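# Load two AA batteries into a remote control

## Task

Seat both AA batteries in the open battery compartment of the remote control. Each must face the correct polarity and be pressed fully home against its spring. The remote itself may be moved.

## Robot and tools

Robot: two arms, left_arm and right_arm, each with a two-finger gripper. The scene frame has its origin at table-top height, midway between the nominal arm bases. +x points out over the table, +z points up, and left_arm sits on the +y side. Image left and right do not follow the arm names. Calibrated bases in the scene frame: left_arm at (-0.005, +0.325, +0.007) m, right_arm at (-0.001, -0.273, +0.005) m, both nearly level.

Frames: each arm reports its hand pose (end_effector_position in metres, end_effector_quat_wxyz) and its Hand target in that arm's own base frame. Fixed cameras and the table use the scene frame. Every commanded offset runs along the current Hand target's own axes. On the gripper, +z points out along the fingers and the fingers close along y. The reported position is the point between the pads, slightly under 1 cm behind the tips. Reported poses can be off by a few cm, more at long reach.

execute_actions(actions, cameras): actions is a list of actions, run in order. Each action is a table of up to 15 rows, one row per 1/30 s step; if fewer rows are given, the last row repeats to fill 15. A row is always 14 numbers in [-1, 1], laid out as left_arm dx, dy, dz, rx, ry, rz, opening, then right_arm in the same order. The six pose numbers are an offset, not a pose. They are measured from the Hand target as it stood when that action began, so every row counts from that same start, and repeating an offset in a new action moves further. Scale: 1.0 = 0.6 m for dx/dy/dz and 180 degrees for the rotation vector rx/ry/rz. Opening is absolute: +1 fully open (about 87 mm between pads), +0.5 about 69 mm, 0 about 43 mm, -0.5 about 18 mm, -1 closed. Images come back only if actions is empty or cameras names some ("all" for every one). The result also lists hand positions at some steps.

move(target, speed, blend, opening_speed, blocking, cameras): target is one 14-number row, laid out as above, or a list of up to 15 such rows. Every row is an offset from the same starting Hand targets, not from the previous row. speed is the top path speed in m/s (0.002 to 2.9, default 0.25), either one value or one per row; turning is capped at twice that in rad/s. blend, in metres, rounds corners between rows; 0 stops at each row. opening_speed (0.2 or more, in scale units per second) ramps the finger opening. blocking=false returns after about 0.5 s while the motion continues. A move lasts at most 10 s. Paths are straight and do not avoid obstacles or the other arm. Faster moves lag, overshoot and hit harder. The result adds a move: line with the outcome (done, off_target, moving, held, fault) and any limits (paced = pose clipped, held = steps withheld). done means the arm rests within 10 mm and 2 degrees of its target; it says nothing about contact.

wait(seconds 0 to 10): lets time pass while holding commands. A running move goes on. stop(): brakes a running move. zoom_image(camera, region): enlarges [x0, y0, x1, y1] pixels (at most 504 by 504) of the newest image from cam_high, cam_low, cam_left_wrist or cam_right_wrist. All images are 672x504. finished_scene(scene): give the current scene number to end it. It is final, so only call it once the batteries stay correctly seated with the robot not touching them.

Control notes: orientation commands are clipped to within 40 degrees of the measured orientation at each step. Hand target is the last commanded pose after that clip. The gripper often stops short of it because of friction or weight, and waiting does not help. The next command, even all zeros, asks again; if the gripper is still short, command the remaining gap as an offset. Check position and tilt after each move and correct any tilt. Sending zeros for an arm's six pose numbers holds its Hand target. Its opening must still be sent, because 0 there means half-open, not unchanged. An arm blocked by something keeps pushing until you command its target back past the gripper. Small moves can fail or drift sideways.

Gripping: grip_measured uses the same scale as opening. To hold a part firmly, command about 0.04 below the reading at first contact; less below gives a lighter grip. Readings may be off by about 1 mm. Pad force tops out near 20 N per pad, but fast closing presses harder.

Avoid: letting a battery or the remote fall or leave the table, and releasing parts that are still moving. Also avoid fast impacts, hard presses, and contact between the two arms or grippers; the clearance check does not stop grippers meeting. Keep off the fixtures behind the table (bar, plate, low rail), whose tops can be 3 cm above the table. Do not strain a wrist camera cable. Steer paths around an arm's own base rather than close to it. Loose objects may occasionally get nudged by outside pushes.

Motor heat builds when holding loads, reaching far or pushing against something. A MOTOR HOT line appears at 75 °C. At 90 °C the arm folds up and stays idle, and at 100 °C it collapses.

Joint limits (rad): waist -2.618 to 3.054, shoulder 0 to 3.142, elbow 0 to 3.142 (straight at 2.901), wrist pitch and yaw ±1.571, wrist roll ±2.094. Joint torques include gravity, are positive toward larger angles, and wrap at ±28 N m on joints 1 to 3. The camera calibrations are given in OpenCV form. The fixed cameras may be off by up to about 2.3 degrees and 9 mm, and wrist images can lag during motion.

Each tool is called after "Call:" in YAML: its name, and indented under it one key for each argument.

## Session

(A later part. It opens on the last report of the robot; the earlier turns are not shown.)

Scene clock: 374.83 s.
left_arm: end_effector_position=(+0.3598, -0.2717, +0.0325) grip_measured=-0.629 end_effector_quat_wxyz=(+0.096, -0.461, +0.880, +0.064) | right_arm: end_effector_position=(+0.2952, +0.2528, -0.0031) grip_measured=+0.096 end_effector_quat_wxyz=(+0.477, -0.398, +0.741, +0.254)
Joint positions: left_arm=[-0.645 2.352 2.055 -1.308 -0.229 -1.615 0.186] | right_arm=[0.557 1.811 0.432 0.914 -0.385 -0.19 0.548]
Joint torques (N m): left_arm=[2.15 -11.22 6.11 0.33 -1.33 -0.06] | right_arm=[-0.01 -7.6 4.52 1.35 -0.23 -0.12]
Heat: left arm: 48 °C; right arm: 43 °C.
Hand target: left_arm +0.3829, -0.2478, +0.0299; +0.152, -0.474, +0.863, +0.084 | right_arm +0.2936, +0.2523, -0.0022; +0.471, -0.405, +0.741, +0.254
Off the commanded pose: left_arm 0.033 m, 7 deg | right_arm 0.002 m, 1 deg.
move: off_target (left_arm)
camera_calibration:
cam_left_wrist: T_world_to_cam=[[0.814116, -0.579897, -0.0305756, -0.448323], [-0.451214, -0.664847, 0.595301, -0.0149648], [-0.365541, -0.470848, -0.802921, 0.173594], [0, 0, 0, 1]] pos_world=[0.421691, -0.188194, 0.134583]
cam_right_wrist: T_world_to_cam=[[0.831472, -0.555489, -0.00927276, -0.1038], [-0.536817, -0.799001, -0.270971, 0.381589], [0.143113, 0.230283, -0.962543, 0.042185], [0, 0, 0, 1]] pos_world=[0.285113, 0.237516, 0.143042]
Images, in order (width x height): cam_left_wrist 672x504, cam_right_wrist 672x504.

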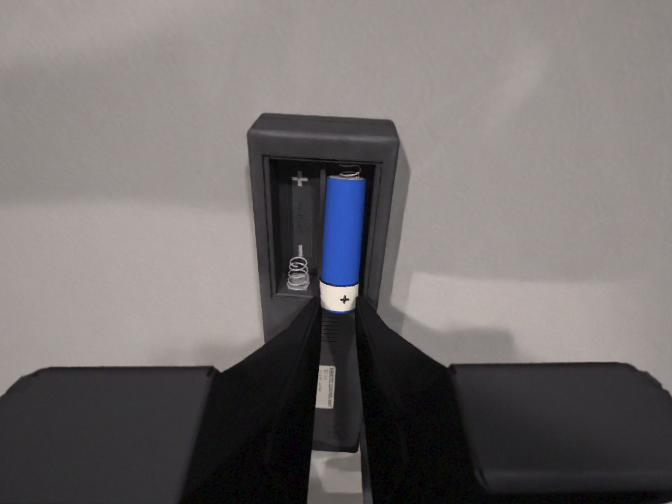

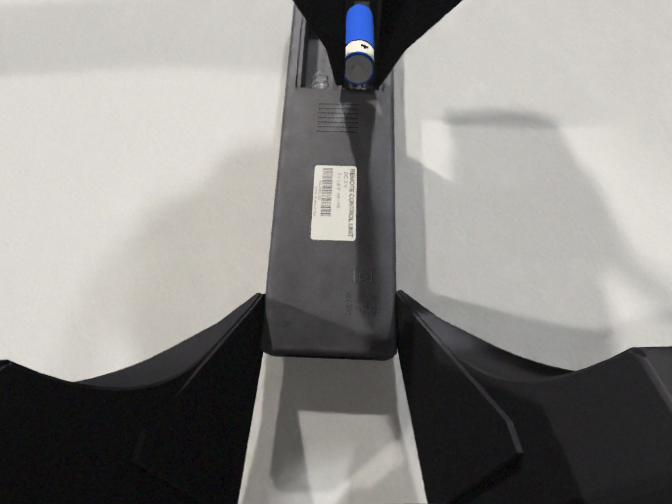

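Call:
move:
  target: [-0.0329,-0.0037,0.0046,0,-0.02,0,-0.75,0,0,0,0,0,0,-0.04]
  speed: 0.08
  cameras: ["cam_left_wrist","cam_right_wrist"]

Call:
zoom_image:
  camera: "cam_right_wrist"
  region: [260, 0, 420, 120]

Call:
zoom_image:
  camera: "cam_left_wrist"
  region: [240, 120, 440, 360]

Scene clock: 382.73 s.
left_arm: end_effector_position=(+0.3626, -0.2680, +0.0325) grip_measured=-0.629 end_effector_quat_wxyz=(+0.108, -0.460, +0.878, +0.069) | right_arm: end_effector_position=(+0.2970, +0.2538, -0.0015) grip_measured=+0.096 end_effector_quat_wxyz=(+0.480, -0.399, +0.739, +0.254)
Joint positions: left_arm=[-0.645 2.352 2.055 -1.308 -0.254 -1.615 0.185] | right_arm=[0.557 1.811 0.437 0.914 -0.385 -0.192 0.548]
Joint torques (N m): left_arm=[3.78 -11.08 7.76 0.22 -1.68 0.09] | right_arm=[-0.01 -7.62 4.01 1.34 -0.23 -0.1]
Heat: left arm: 48 °C; right arm: 43 °C.
Hand target: left_arm +0.3952, -0.2325, +0.0341; +0.179, -0.471, +0.858, +0.099 | right_arm +0.2936, +0.2523, -0.0022; +0.471, -0.405, +0.741, +0.254
Off the commanded pose: left_arm 0.048 m, 9 deg | right_arm 0.004 m, 1 deg.
move: off_target (left_arm)
camera_calibration:
cam_left_wrist: T_world_to_cam=[[0.813889, -0.580248, -0.0299369, -0.448464], [-0.460984, -0.676248, 0.574616, -0.0102147], [-0.353664, -0.453873, -0.817876, 0.177062], [0, 0, 0, 1]] pos_world=[0.422911, -0.186765, 0.137258]
cam_right_wrist: T_world_to_cam=[[0.83215, -0.554531, -0.00468111, -0.105168], [-0.53413, -0.799209, -0.275626, 0.383063], [0.149102, 0.231863, -0.961253, 0.041041], [0, 0, 0, 1]] pos_world=[0.286001, 0.238313, 0.144541]
Images, in order (width x height): cam_left_wrist 672x504, cam_right_wrist 672x504.

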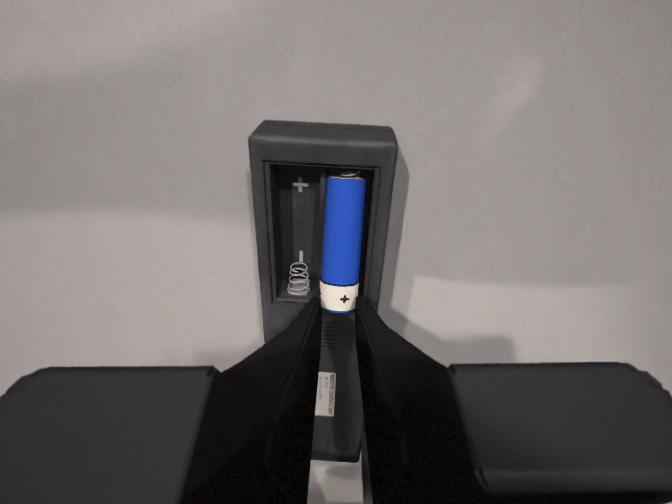

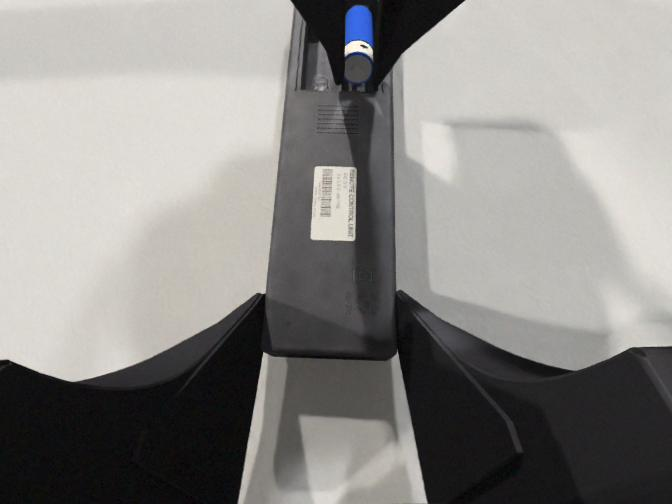

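Scaled by 3.150 from the camera's 672x504 image, which has a finer 960x720 frame.

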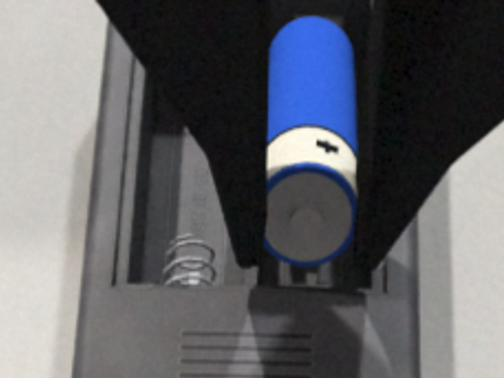

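Scaled by 2.100 from the camera's 672x504 image, which has a finer 960x720 frame.

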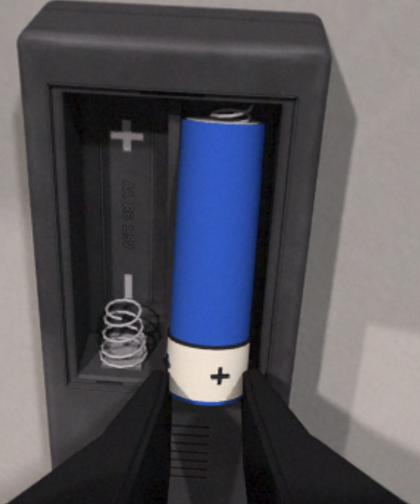

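Call:
move:
  target: [-0.0072,-0.0018,0.025,0,-0.045,0,-0.75,0,0,0,0,0,0,-0.04]
  speed: 0.08
  cameras: ["cam_left_wrist","cam_right_wrist"]

Call:
zoom_image:
  camera: "cam_right_wrist"
  region: [260, 0, 420, 120]

Call:
zoom_image:
  camera: "cam_left_wrist"
  region: [240, 120, 440, 360]

Scene clock: 393.17 s.
left_arm: end_effector_position=(+0.3663, -0.2651, +0.0340) grip_measured=-0.630 end_effector_quat_wxyz=(+0.158, -0.450, +0.875, +0.088) | right_arm: end_effector_position=(+0.2997, +0.2551, +0.0008) grip_measured=+0.096 end_effector_quat_wxyz=(+0.483, -0.398, +0.737, +0.253)
Joint positions: left_arm=[-0.678 2.352 2.055 -1.309 -0.363 -1.635 0.185] | right_arm=[0.557 1.811 0.445 0.914 -0.383 -0.192 0.548]
Joint torques (N m): left_arm=[3.79 -9.24 5.35 0.43 -2.01 -0.07] | right_arm=[-0.02 -7.68 3.41 1.36 -0.25 -0.11]
Heat: left arm: 48 °C; right arm: 43 °C.
Hand target: left_arm +0.4015, -0.2247, +0.0220; +0.239, -0.463, +0.843, +0.132 | right_arm +0.2935, +0.2522, -0.0023; +0.471, -0.405, +0.741, +0.254
Off the commanded pose: left_arm 0.055 m, 11 deg | right_arm 0.007 m, 2 deg.
move: off_target (left_arm)
camera_calibration:
cam_left_wrist: T_world_to_cam=[[0.80535, -0.592435, -0.0207987, -0.450204], [-0.510867, -0.71141, 0.482608, 0.00475749], [-0.30071, -0.378043, -0.875589, 0.183563], [0, 0, 0, 1]] pos_world=[0.420201, -0.193937, 0.149066]
cam_right_wrist: T_world_to_cam=[[0.831056, -0.556188, -0.000589402, -0.106011], [-0.533767, -0.797256, -0.281913, 0.385557], [0.156327, 0.2346, -0.95944, 0.0397199], [0, 0, 0, 1]] pos_world=[0.28769, 0.239108, 0.14674]
Images, in order (width x height): cam_left_wrist 672x504, cam_right_wrist 672x504.

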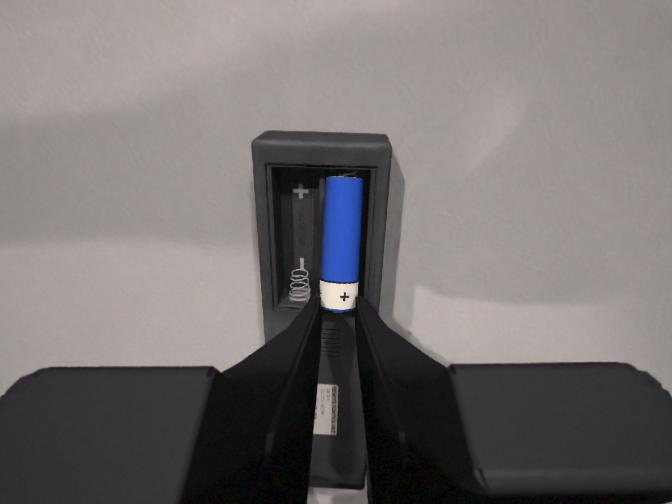

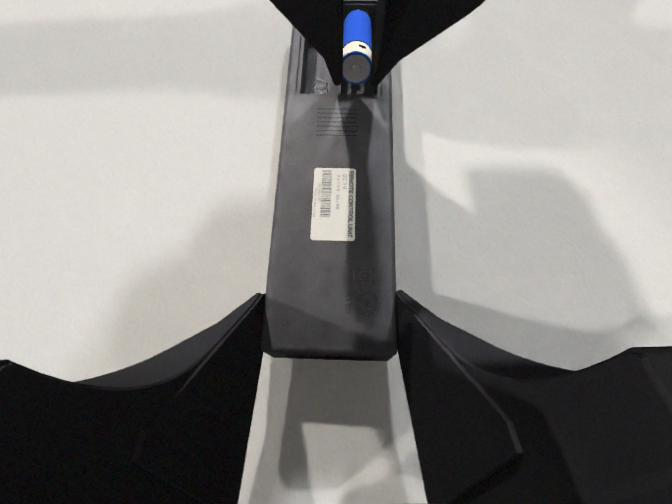

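Scaled by 3.150 from the camera's 672x504 image, which has a finer 960x720 frame.

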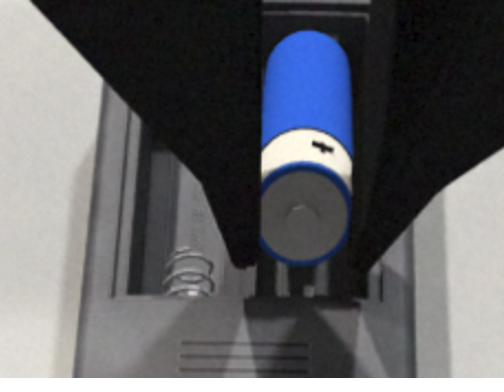

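Scaled by 2.100 from the camera's 672x504 image, which has a finer 960x720 frame.

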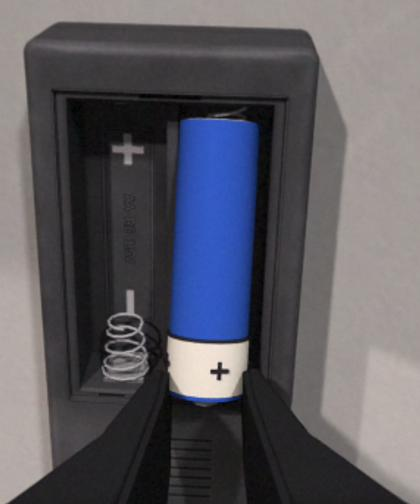

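Call:
move:
  target: [0.0104,0,0.0208,0,-0.011,0,-0.75,0,0,0,0,0,0,-0.04]
  speed: 0.08
  cameras: ["cam_left_wrist","cam_right_wrist"]

Call:
zoom_image:
  camera: "cam_right_wrist"
  region: [260, 0, 420, 120]

Call:
zoom_image:
  camera: "cam_left_wrist"
  region: [240, 120, 440, 360]

Scene clock: 405.13 s.
left_arm: end_effector_position=(+0.3638, -0.2642, +0.0283) grip_measured=-0.630 end_effector_quat_wxyz=(+0.172, -0.448, +0.872, +0.097) | right_arm: end_effector_position=(+0.2994, +0.2549, +0.0004) grip_measured=+0.096 end_effector_quat_wxyz=(+0.482, -0.398, +0.738, +0.253)
Joint positions: left_arm=[-0.694 2.352 2.029 -1.295 -0.396 -1.653 0.185] | right_arm=[0.557 1.811 0.445 0.912 -0.383 -0.192 0.548]
Joint torques (N m): left_arm=[4.26 -8.1 4.38 0.62 -2.01 -0.07] | right_arm=[-0.03 -7.65 3.43 1.39 -0.25 -0.1]
Heat: left arm: 46 °C; right arm: 43 °C.
Hand target: left_arm +0.4021, -0.2236, +0.0081; +0.254, -0.460, +0.839, +0.140 | right_arm +0.2935, +0.2522, -0.0023; +0.471, -0.405, +0.741, +0.254
Off the commanded pose: left_arm 0.059 m, 11 deg | right_arm 0.007 m, 2 deg.
move: off_target (left_arm)
camera_calibration:
cam_left_wrist: T_world_to_cam=[[0.805743, -0.591739, -0.02497, -0.447646], [-0.518728, -0.725418, 0.452426, 0.00683118], [-0.285832, -0.351587, -0.891452, 0.180164], [0, 0, 0, 1]] pos_world=[0.415727, -0.196591, 0.146339]
cam_right_wrist: T_world_to_cam=[[0.831041, -0.55621, -0.00137489, -0.105888], [-0.53423, -0.797506, -0.280325, 0.385408], [0.154823, 0.233696, -0.959904, 0.040052], [0, 0, 0, 1]] pos_world=[0.287692, 0.239109, 0.14634]
Images, in order (width x height): cam_left_wrist 672x504, cam_right_wrist 672x504.

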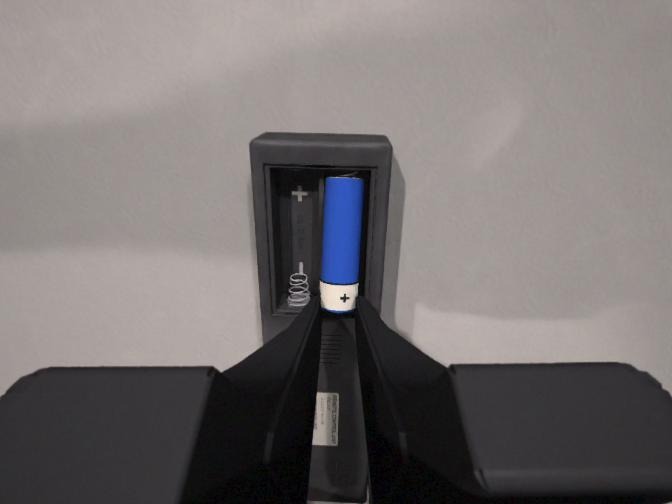

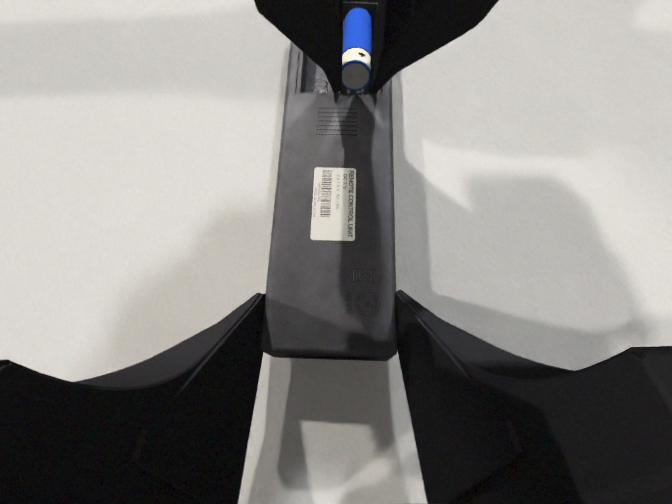

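Scaled by 3.150 from the camera's 672x504 image, which has a finer 960x720 frame.

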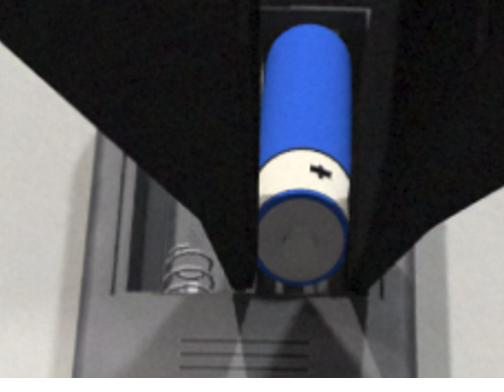

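Scaled by 2.100 from the camera's 672x504 image, which has a finer 960x720 frame.

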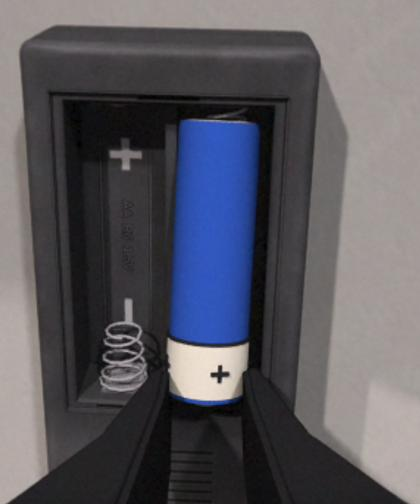

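Call:
move:
  target: [0.0037,-0.0012,0.0235,0,0,0,-0.75,0,0,0,0,0,0,-0.04]
  speed: 0.08
  cameras: ["cam_left_wrist","cam_right_wrist"]

Call:
zoom_image:
  camera: "cam_right_wrist"
  region: [260, 0, 420, 120]

Call:
zoom_image:
  camera: "cam_left_wrist"
  region: [240, 120, 440, 360]

Scene clock: 413.70 s.
left_arm: end_effector_position=(+0.3638, -0.2646, +0.0252) grip_measured=-0.630 end_effector_quat_wxyz=(+0.172, -0.448, +0.872, +0.096) | right_arm: end_effector_position=(+0.2988, +0.2538, -0.0015) grip_measured=+0.094 end_effector_quat_wxyz=(+0.479, -0.396, +0.742, +0.252)
Joint positions: left_arm=[-0.694 2.352 2.016 -1.281 -0.395 -1.653 0.185] | right_arm=[0.557 1.811 0.445 0.903 -0.378 -0.189 0.547]
Joint torques (N m): left_arm=[5.37 -7.39 2.52 0.87 -2.05 0.04] | right_arm=[-0.02 -7.66 3.4 1.47 -0.3 -0.15]
Heat: left arm: 46 °C; right arm: 43 °C.
Hand target: left_arm +0.4060, -0.2190, -0.0048; +0.254, -0.461, +0.839, +0.140 | right_arm +0.2934, +0.2522, -0.0024; +0.471, -0.405, +0.741, +0.254
Off the commanded pose: left_arm 0.069 m, 11 deg | right_arm 0.006 m, 1 deg.
move: off_target (left_arm)
camera_calibration:
cam_left_wrist: T_world_to_cam=[[0.805788, -0.591759, -0.022958, -0.447935], [-0.519201, -0.724571, 0.453241, 0.00830231], [-0.284844, -0.353296, -0.891092, 0.17651], [0, 0, 0, 1]] pos_world=[0.415529, -0.196694, 0.14324]
cam_right_wrist: T_world_to_cam=[[0.827855, -0.560903, -0.00662275, -0.103823], [-0.541285, -0.795692, -0.271818, 0.385348], [0.147194, 0.228611, -0.962326, 0.0422766], [0, 0, 0, 1]] pos_world=[0.288311, 0.238719, 0.144741]
Images, in order (width x height): cam_left_wrist 672x504, cam_right_wrist 672x504.

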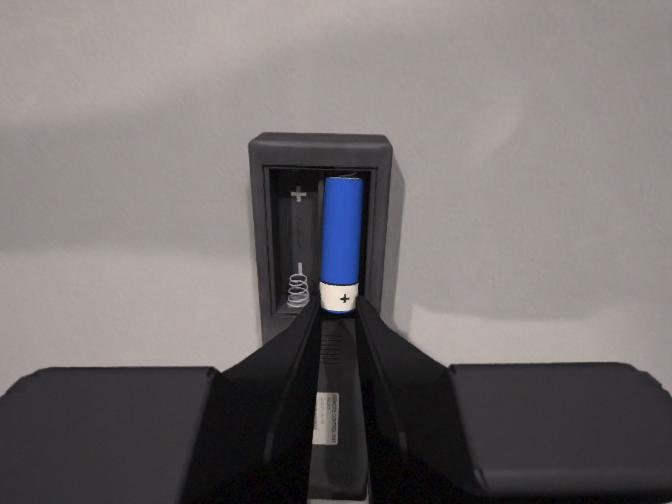

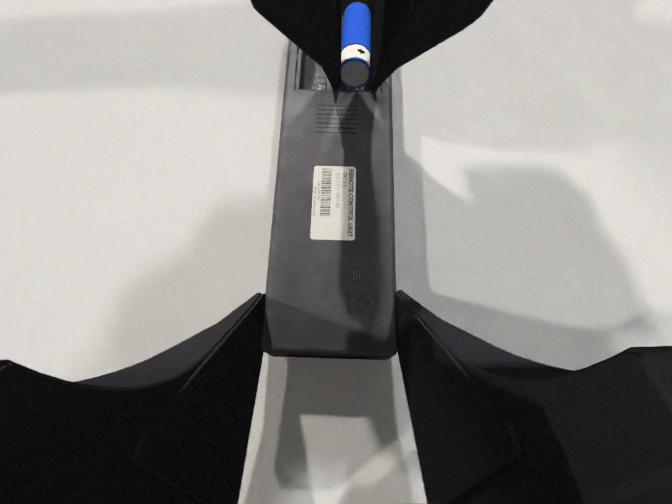

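Scaled by 3.150 from the camera's 672x504 image, which has a finer 960x720 frame.

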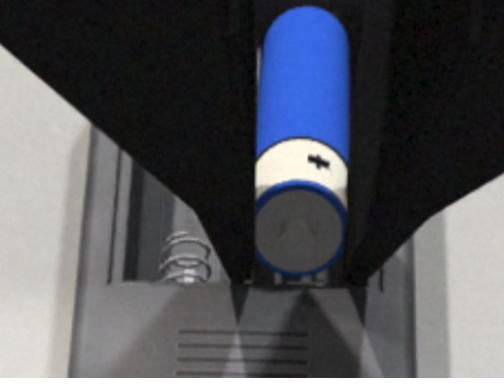

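Scaled by 2.100 from the camera's 672x504 image, which has a finer 960x720 frame.

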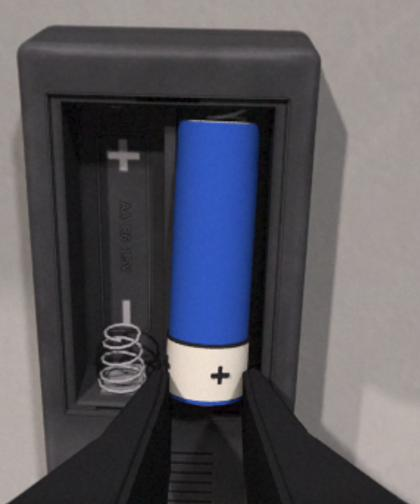

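Call:
move:
  target:
    - [0.0507,0.0178,-0.0927,0,0.03,0,-0.75,0,0,0,0,0,0,-0.04]
    - [0.0507,0.0178,-0.0927,0,0.03,0,-0.42,0,0,0,0,0,0,-0.04]
    - [0.0322,0.0178,-0.1203,0,0.03,0,-0.42,0,0,0,0,0,0,-0.04]
  speed: 0.08
  opening_speed: 0.5
  cameras: ["cam_left_wrist","cam_right_wrist"]

Call:
zoom_image:
  camera: "cam_right_wrist"
  region: [260, 0, 420, 120]

Call:
zoom_image:
  camera: "cam_left_wrist"
  region: [240, 120, 440, 360]

Scene clock: 440.33 s.
left_arm: end_effector_position=(+0.3616, -0.2663, +0.0443) grip_measured=-0.420 end_effector_quat_wxyz=(+0.208, -0.460, +0.856, +0.110) | right_arm: end_effector_position=(+0.2971, +0.2536, -0.0031) grip_measured=+0.094 end_effector_quat_wxyz=(+0.474, -0.398, +0.743, +0.253)
Joint positions: left_arm=[-0.73 2.351 2.08 -1.37 -0.47 -1.734 0.29] | right_arm=[0.557 1.811 0.445 0.894 -0.383 -0.19 0.547]
Joint torques (N m): left_arm=[0.8 -10.24 8.65 -0.11 -0.46 -0.02] | right_arm=[-0.01 -7.65 3.49 1.54 -0.25 -0.12]
Heat: left arm: 44 °C; right arm: 44 °C.
Hand target: left_arm +0.3668, -0.2607, +0.0445; +0.214, -0.466, +0.850, +0.118 | right_arm +0.2934, +0.2522, -0.0023; +0.471, -0.405, +0.741, +0.254
Off the commanded pose: left_arm 0.008 m, 2 deg | right_arm 0.004 m, 1 deg.
move: done; target 2's new opening was sent with left_arm's hand 0.012 m and 3 deg from that target
camera_calibration:
cam_left_wrist: T_world_to_cam=[[0.825393, -0.564515, -0.00695812, -0.447318], [-0.51923, -0.763904, 0.383211, -0.0100598], [-0.221644, -0.312687, -0.923635, 0.18162], [0, 0, 0, 1]] pos_world=[0.404245, -0.203412, 0.168493]
cam_right_wrist: T_world_to_cam=[[0.830695, -0.556626, -0.0106635, -0.104519], [-0.539166, -0.799571, -0.264548, 0.384169], [0.138728, 0.225508, -0.964314, 0.0442023], [0, 0, 0, 1]] pos_world=[0.287822, 0.239024, 0.143141]
Images, in order (width x height): cam_left_wrist 672x504, cam_right_wrist 672x504.

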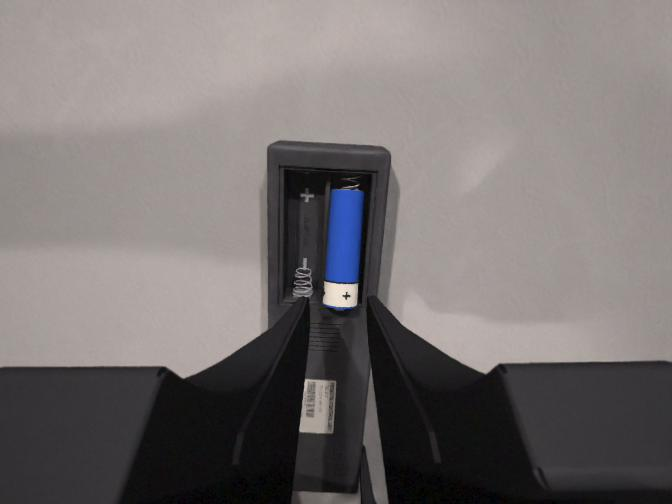

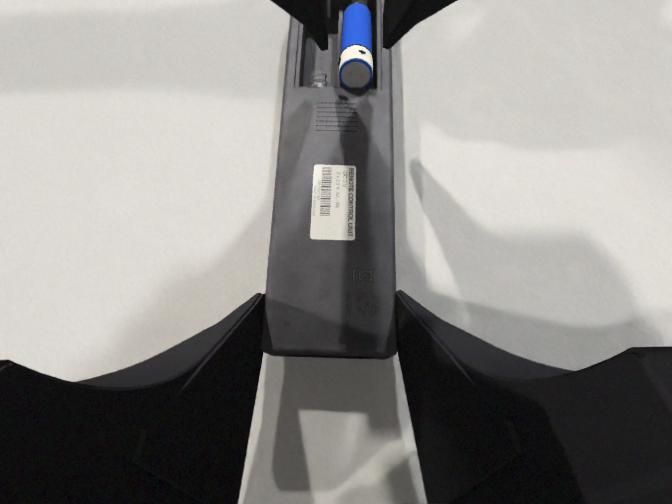

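Scaled by 3.150 from the camera's 672x504 image, which has a finer 960x720 frame.

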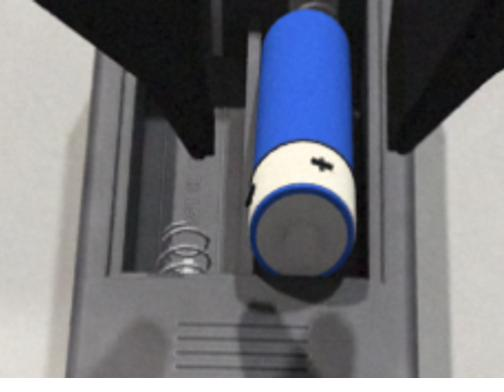

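Scaled by 2.100 from the camera's 672x504 image, which has a finer 960x720 frame.

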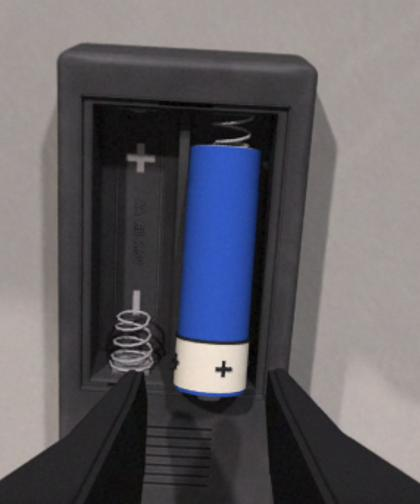

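Call:
execute_actions:
  actions: []

Call:
zoom_image:
  camera: "cam_low"
  region: [260, 300, 380, 380]

Scene clock: 460.37 s.
left_arm: end_effector_position=(+0.3615, -0.2662, +0.0443) grip_measured=-0.420 end_effector_quat_wxyz=(+0.208, -0.460, +0.856, +0.110) | right_arm: end_effector_position=(+0.2971, +0.2536, -0.0031) grip_measured=+0.094 end_effector_quat_wxyz=(+0.474, -0.398, +0.743, +0.253)
Joint positions: left_arm=[-0.73 2.351 2.08 -1.371 -0.47 -1.734 0.29] | right_arm=[0.557 1.811 0.445 0.894 -0.383 -0.19 0.547]
Joint velocities: within noise
Joint torques (N m): left_arm=[0.84 -10.25 8.68 -0.13 -0.44 -0.04] | right_arm=[0.01 -7.61 3.43 1.55 -0.26 -0.11]
Heat: left arm: 45 °C; right arm: 44 °C.
Hand target: left_arm +0.3668, -0.2607, +0.0445; +0.214, -0.466, +0.850, +0.118 | right_arm +0.2934, +0.2522, -0.0023; +0.471, -0.405, +0.741, +0.254
Tool commands: left_gripper/opening=-0.42 right_gripper/opening=-0.04
Off the commanded pose: left_arm 0.008 m, 2 deg | right_arm 0.004 m, 1 deg.
camera_calibration:
cam_left_wrist: T_world_to_cam=[[0.825598, -0.564213, -0.00716851, -0.447165], [-0.51891, -0.764175, 0.383104, -0.0102014], [-0.22163, -0.31257, -0.923677, 0.181655], [0, 0, 0, 1]] pos_world=[0.404145, -0.203312, 0.168493]
cam_right_wrist: T_world_to_cam=[[0.830695, -0.556626, -0.0106635, -0.104519], [-0.539166, -0.799571, -0.264548, 0.384169], [0.138728, 0.225508, -0.964314, 0.0442023], [0, 0, 0, 1]] pos_world=[0.287822, 0.239024, 0.143141]

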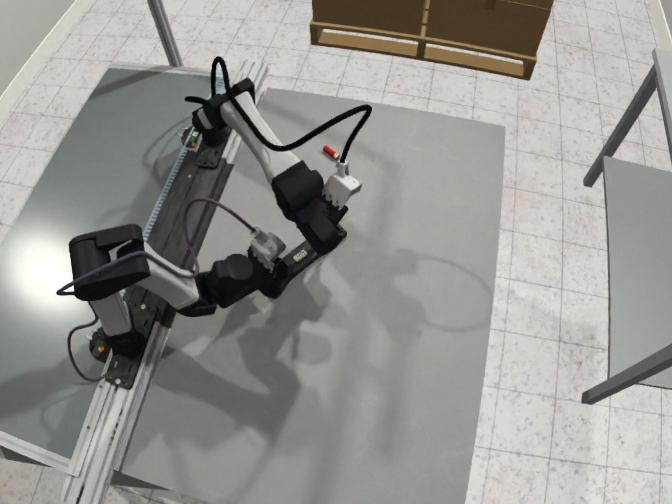

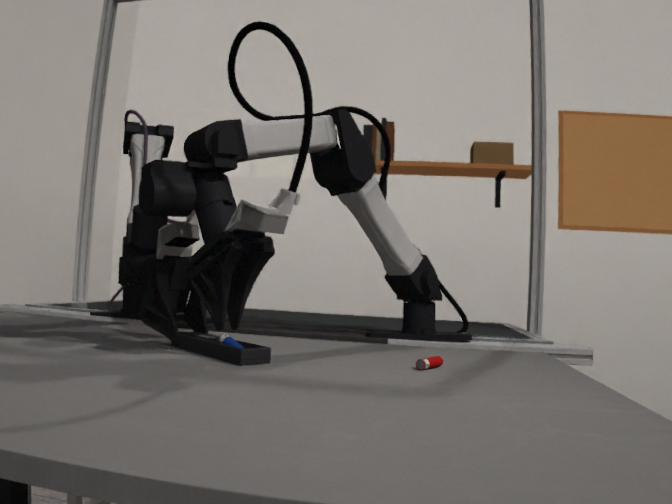

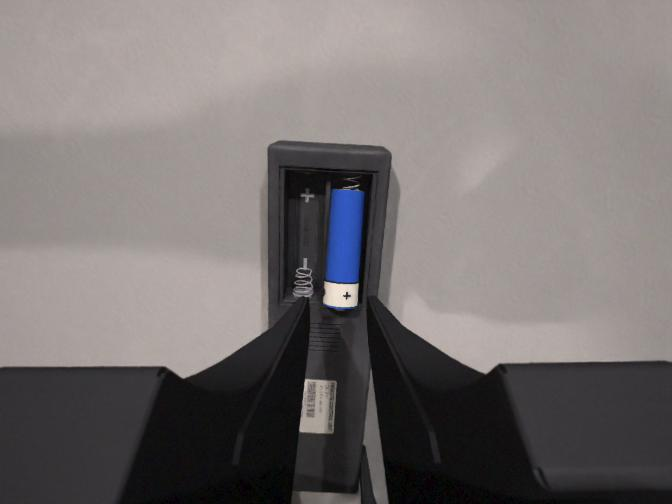

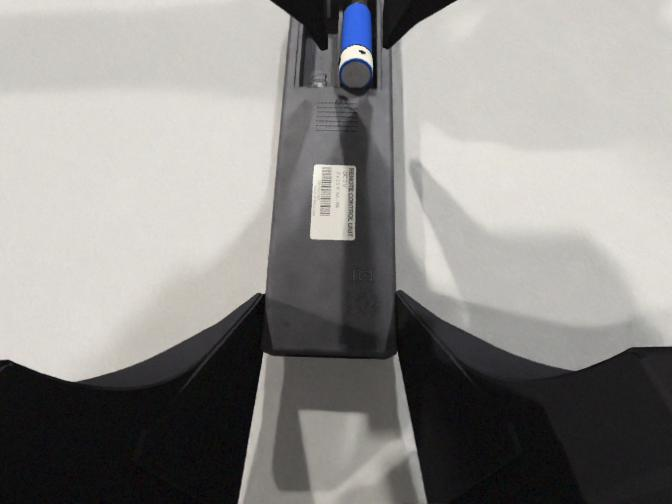

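Scaled by 4.200 from the camera's 672x504 image, which has a finer 960x720 frame.

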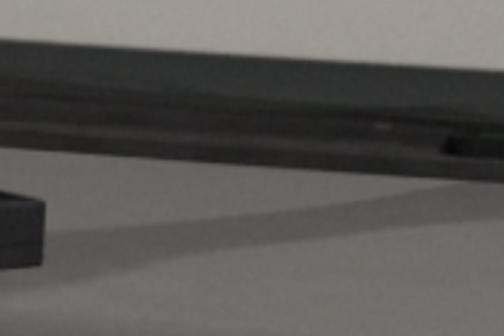

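Call:
zoom_image:
  camera: "cam_low"
  region: [160, 300, 280, 380]

Scaled by 4.200 from the camera's 672x504 image, which has a finer 960x720 frame.

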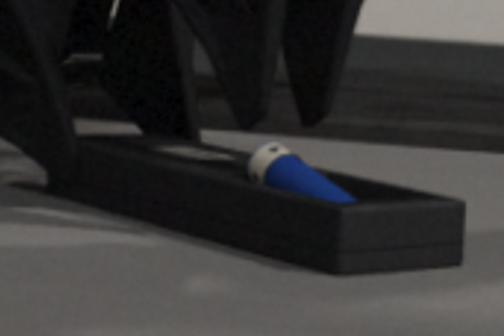

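Call:
move:
  target:
    - [-0.0237,0,-0.044,0,0,0,-0.42,0,0,0,0,0,0,-0.04]
    - [0.0318,0.0032,-0.0463,0.0023,0.2688,0.0256,-1,0,0,0,0,0,0,-0.04]
  speed: 0.2
  blend: [0.01,0]
  opening_speed: 0.8
  cameras: ["cam_low","cam_left_wrist","cam_right_wrist"]

Call:
zoom_image:
  camera: "cam_left_wrist"
  region: [240, 140, 440, 380]

Call:
zoom_image:
  camera: "cam_right_wrist"
  region: [260, 0, 420, 120]

Scene clock: 519.83 s.
left_arm: end_effector_position=(+0.3459, -0.2855, +0.0707) grip_measured=-1.000 end_effector_quat_wxyz=(-0.150, -0.439, +0.883, -0.078) | right_arm: end_effector_position=(+0.2971, +0.2536, -0.0031) grip_measured=+0.094 end_effector_quat_wxyz=(+0.474, -0.398, +0.743, +0.253)
Joint positions: left_arm=[-0.473 2.351 2.091 -1.366 0.335 -1.387 0] | right_arm=[0.557 1.811 0.445 0.894 -0.383 -0.19 0.547]
Joint torques (N m): left_arm=[0.69 -9.59 5.97 0.32 0.28 0.16] | right_arm=[-0.06 -7.69 3.41 1.55 -0.25 -0.12]
Heat: left arm: 47 °C; right arm: 44 °C.
Hand target: left_arm +0.3492, -0.2848, +0.0600; -0.156, -0.440, +0.881, -0.078 | right_arm +0.2934, +0.2522, -0.0023; +0.471, -0.405, +0.741, +0.254
Off the commanded pose: left_arm 0.011 m, 1 deg | right_arm 0.004 m, 1 deg.
move: off_target (left_arm); target 2's new opening was sent with left_arm's hand 0.011 m and 1 deg from that target
camera_calibration:
cam_left_wrist: T_world_to_cam=[[0.786737, -0.617205, 0.0101325, -0.447831], [-0.227064, -0.274092, 0.934514, -0.0431994], [-0.574009, -0.737517, -0.355783, 0.15696], [0, 0, 0, 1]] pos_world=[0.432612, -0.172483, 0.100752]
cam_right_wrist: T_world_to_cam=[[0.830695, -0.556626, -0.0106635, -0.104519], [-0.539166, -0.799571, -0.264548, 0.384169], [0.138728, 0.225508, -0.964314, 0.0442023], [0, 0, 0, 1]] pos_world=[0.287822, 0.239024, 0.143141]
Images, in order (width x height): cam_low 672x504, cam_left_wrist 672x504, cam_right_wrist 672x504.

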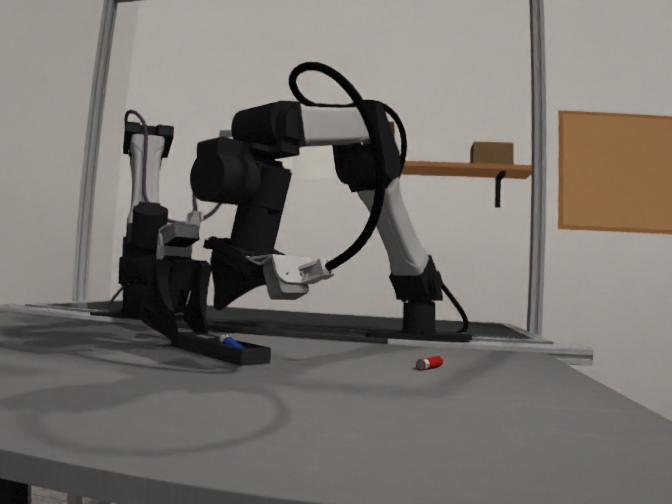

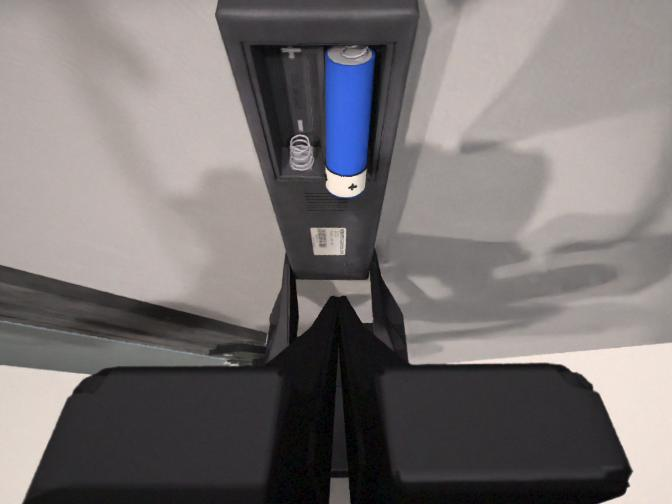

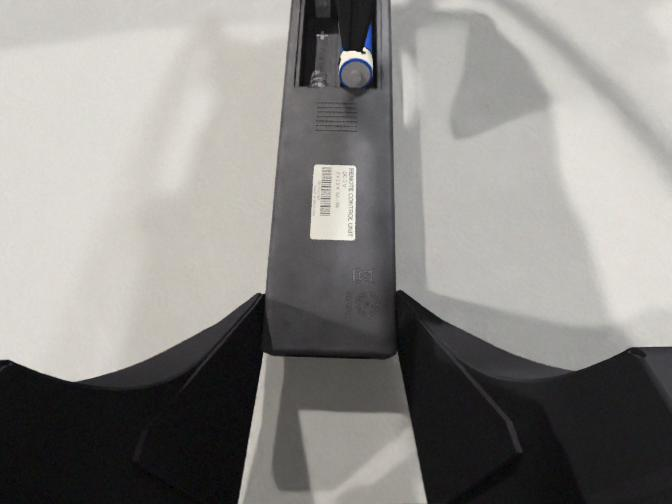

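Scaled by 2.100 from the camera's 672x504 image, which has a finer 960x720 frame.

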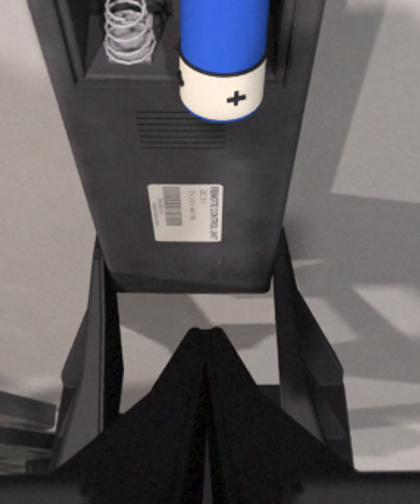

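Scaled by 3.150 from the camera's 672x504 image, which has a finer 960x720 frame.

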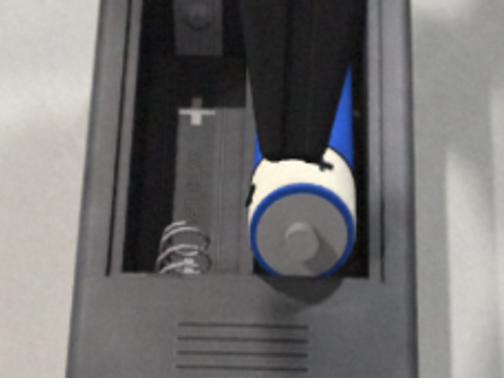

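Call:
move:
  target: [-0.035,-0.0023,0.0475,0,0,0,-1,0,0,0,0,0,0,-0.04]
  speed: 0.1
  cameras: ["cam_low","cam_left_wrist","cam_right_wrist"]

Call:
zoom_image:
  camera: "cam_right_wrist"
  region: [260, 0, 420, 120]

Call:
zoom_image:
  camera: "cam_low"
  region: [160, 300, 280, 380]

Scene clock: 543.97 s.
left_arm: end_effector_position=(+0.3512, -0.2791, +0.0344) grip_measured=-1.000 end_effector_quat_wxyz=(-0.156, -0.439, +0.882, -0.074) | right_arm: end_effector_position=(+0.2971, +0.2536, -0.0031) grip_measured=+0.094 end_effector_quat_wxyz=(+0.474, -0.398, +0.743, +0.253)
Joint positions: left_arm=[-0.454 2.394 2.018 -1.271 0.339 -1.364 0] | right_arm=[0.557 1.811 0.445 0.894 -0.383 -0.19 0.547]
Joint torques (N m): left_arm=[0.72 -10.21 6.17 0.32 0.21 0.13] | right_arm=[0.05 -7.64 3.4 1.55 -0.24 -0.13]
Heat: left arm: 47 °C; right arm: 44 °C.
Hand target: left_arm +0.3562, -0.2778, +0.0260; -0.156, -0.440, +0.881, -0.078 | right_arm +0.2934, +0.2522, -0.0023; +0.471, -0.405, +0.741, +0.254
Off the commanded pose: left_arm 0.010 m, 0 deg | right_arm 0.004 m, 1 deg.
move: done
camera_calibration:
cam_left_wrist: T_world_to_cam=[[0.785897, -0.618354, -0.00178658, -0.447324], [-0.214248, -0.275006, 0.937267, -0.0111654], [-0.580054, -0.736213, -0.348608, 0.154024], [0, 0, 0, 1]] pos_world=[0.438501, -0.166281, 0.0633597]
cam_right_wrist: T_world_to_cam=[[0.830695, -0.556626, -0.0106635, -0.104519], [-0.539166, -0.799571, -0.264548, 0.384169], [0.138728, 0.225508, -0.964314, 0.0442023], [0, 0, 0, 1]] pos_world=[0.287822, 0.239024, 0.143141]
Images, in order (width x height): cam_low 672x504, cam_left_wrist 672x504, cam_right_wrist 672x504.

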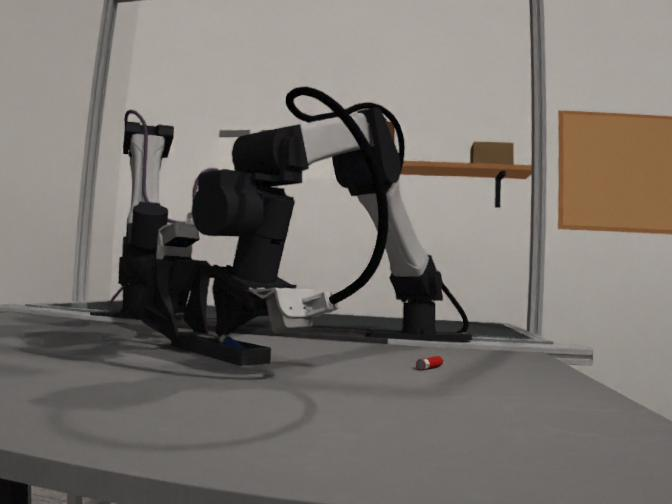

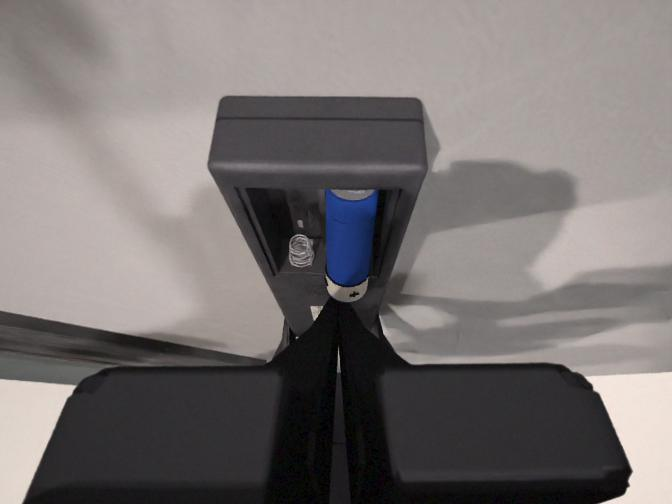

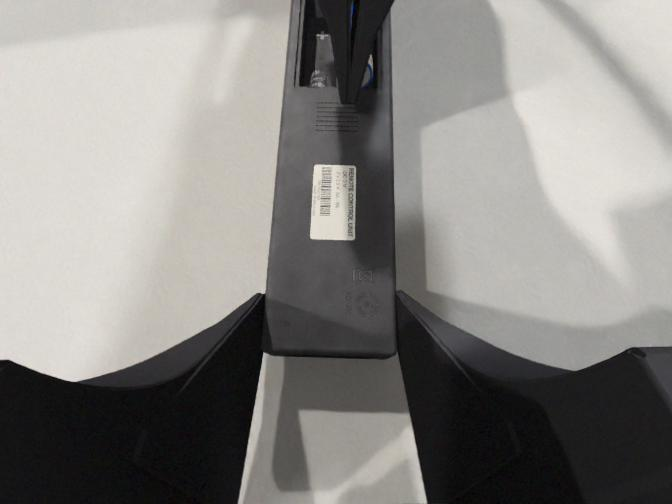

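Scaled by 3.150 from the camera's 672x504 image, which has a finer 960x720 frame.

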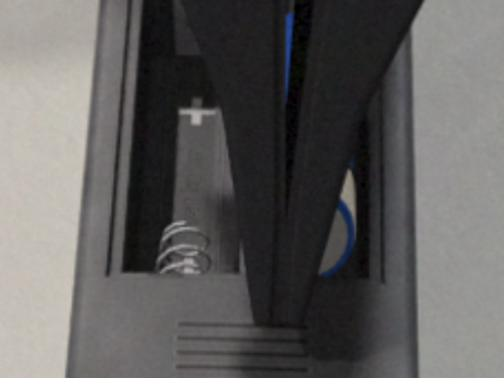

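Scaled by 4.200 from the camera's 672x504 image, which has a finer 960x720 frame.

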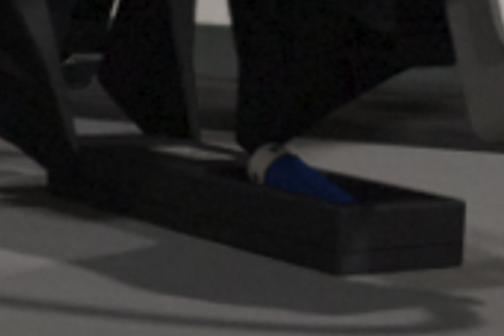

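Call:
move:
  target: [-0.0335,-0.0047,-0.005,0,0,0,-1,0,0,0,0,0,0,-0.04]
  speed: 0.06
  cameras: ["cam_low","cam_left_wrist","cam_right_wrist"]

Call:
zoom_image:
  camera: "cam_right_wrist"
  region: [260, 0, 420, 120]

Call:
zoom_image:
  camera: "cam_low"
  region: [160, 300, 280, 380]

Scene clock: 551.57 s.
left_arm: end_effector_position=(+0.3591, -0.2764, +0.0363) grip_measured=-1.000 end_effector_quat_wxyz=(-0.170, -0.431, +0.881, -0.094) | right_arm: end_effector_position=(+0.2971, +0.2536, -0.0031) grip_measured=+0.094 end_effector_quat_wxyz=(+0.474, -0.398, +0.743, +0.253)
Joint positions: left_arm=[-0.426 2.419 2.053 -1.281 0.383 -1.322 0] | right_arm=[0.557 1.811 0.445 0.894 -0.383 -0.19 0.547]
Joint torques (N m): left_arm=[1.96 -9.24 8.28 0.13 -0.23 0.16] | right_arm=[-0.01 -7.65 3.38 1.54 -0.26 -0.13]
Heat: left arm: 48 °C; right arm: 44 °C.
Hand target: left_arm +0.3705, -0.2635, +0.0219; -0.156, -0.440, +0.881, -0.078 | right_arm +0.2934, +0.2522, -0.0023; +0.471, -0.405, +0.741, +0.254
Off the commanded pose: left_arm 0.022 m, 3 deg | right_arm 0.004 m, 1 deg.
move: off_target (left_arm)
camera_calibration:
cam_left_wrist: T_world_to_cam=[[0.780763, -0.6244, 0.0231092, -0.452604], [-0.209838, -0.22719, 0.950974, 0.00064923], [-0.588539, -0.747334, -0.308405, 0.15984], [0, 0, 0, 1]] pos_world=[0.447585, -0.163005, 0.0591374]
cam_right_wrist: T_world_to_cam=[[0.830695, -0.556626, -0.0106635, -0.104519], [-0.539166, -0.799571, -0.264548, 0.384169], [0.138728, 0.225508, -0.964314, 0.0442023], [0, 0, 0, 1]] pos_world=[0.287822, 0.239024, 0.143141]
Images, in order (width x height): cam_low 672x504, cam_left_wrist 672x504, cam_right_wrist 672x504.

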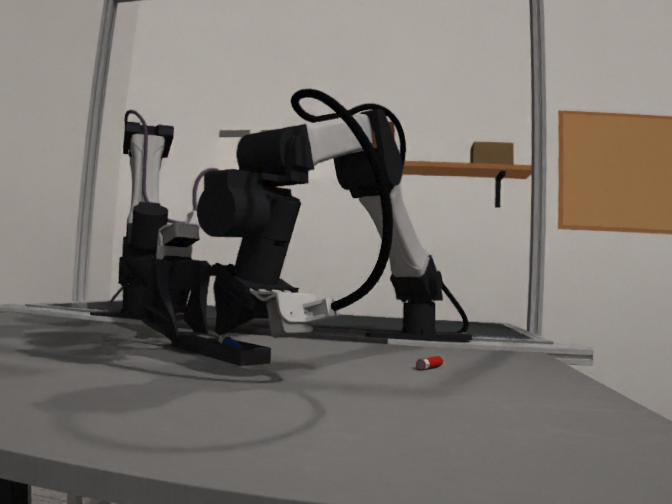

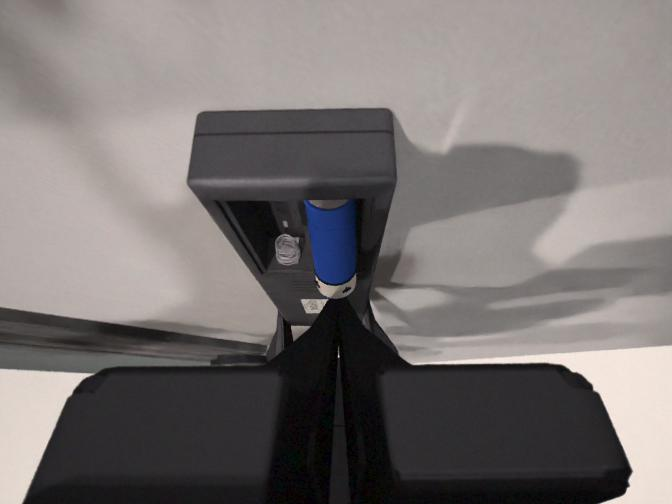

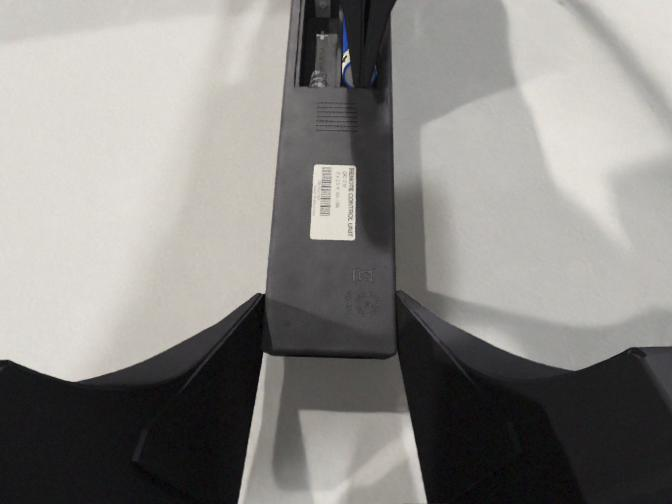

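Scaled by 3.150 from the camera's 672x504 image, which has a finer 960x720 frame.

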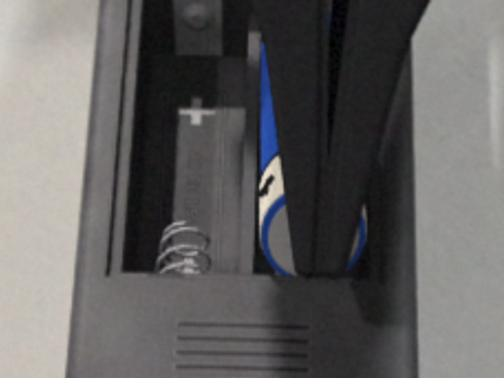

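Scaled by 4.200 from the camera's 672x504 image, which has a finer 960x720 frame.

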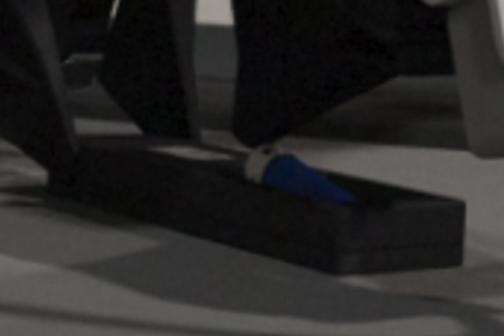

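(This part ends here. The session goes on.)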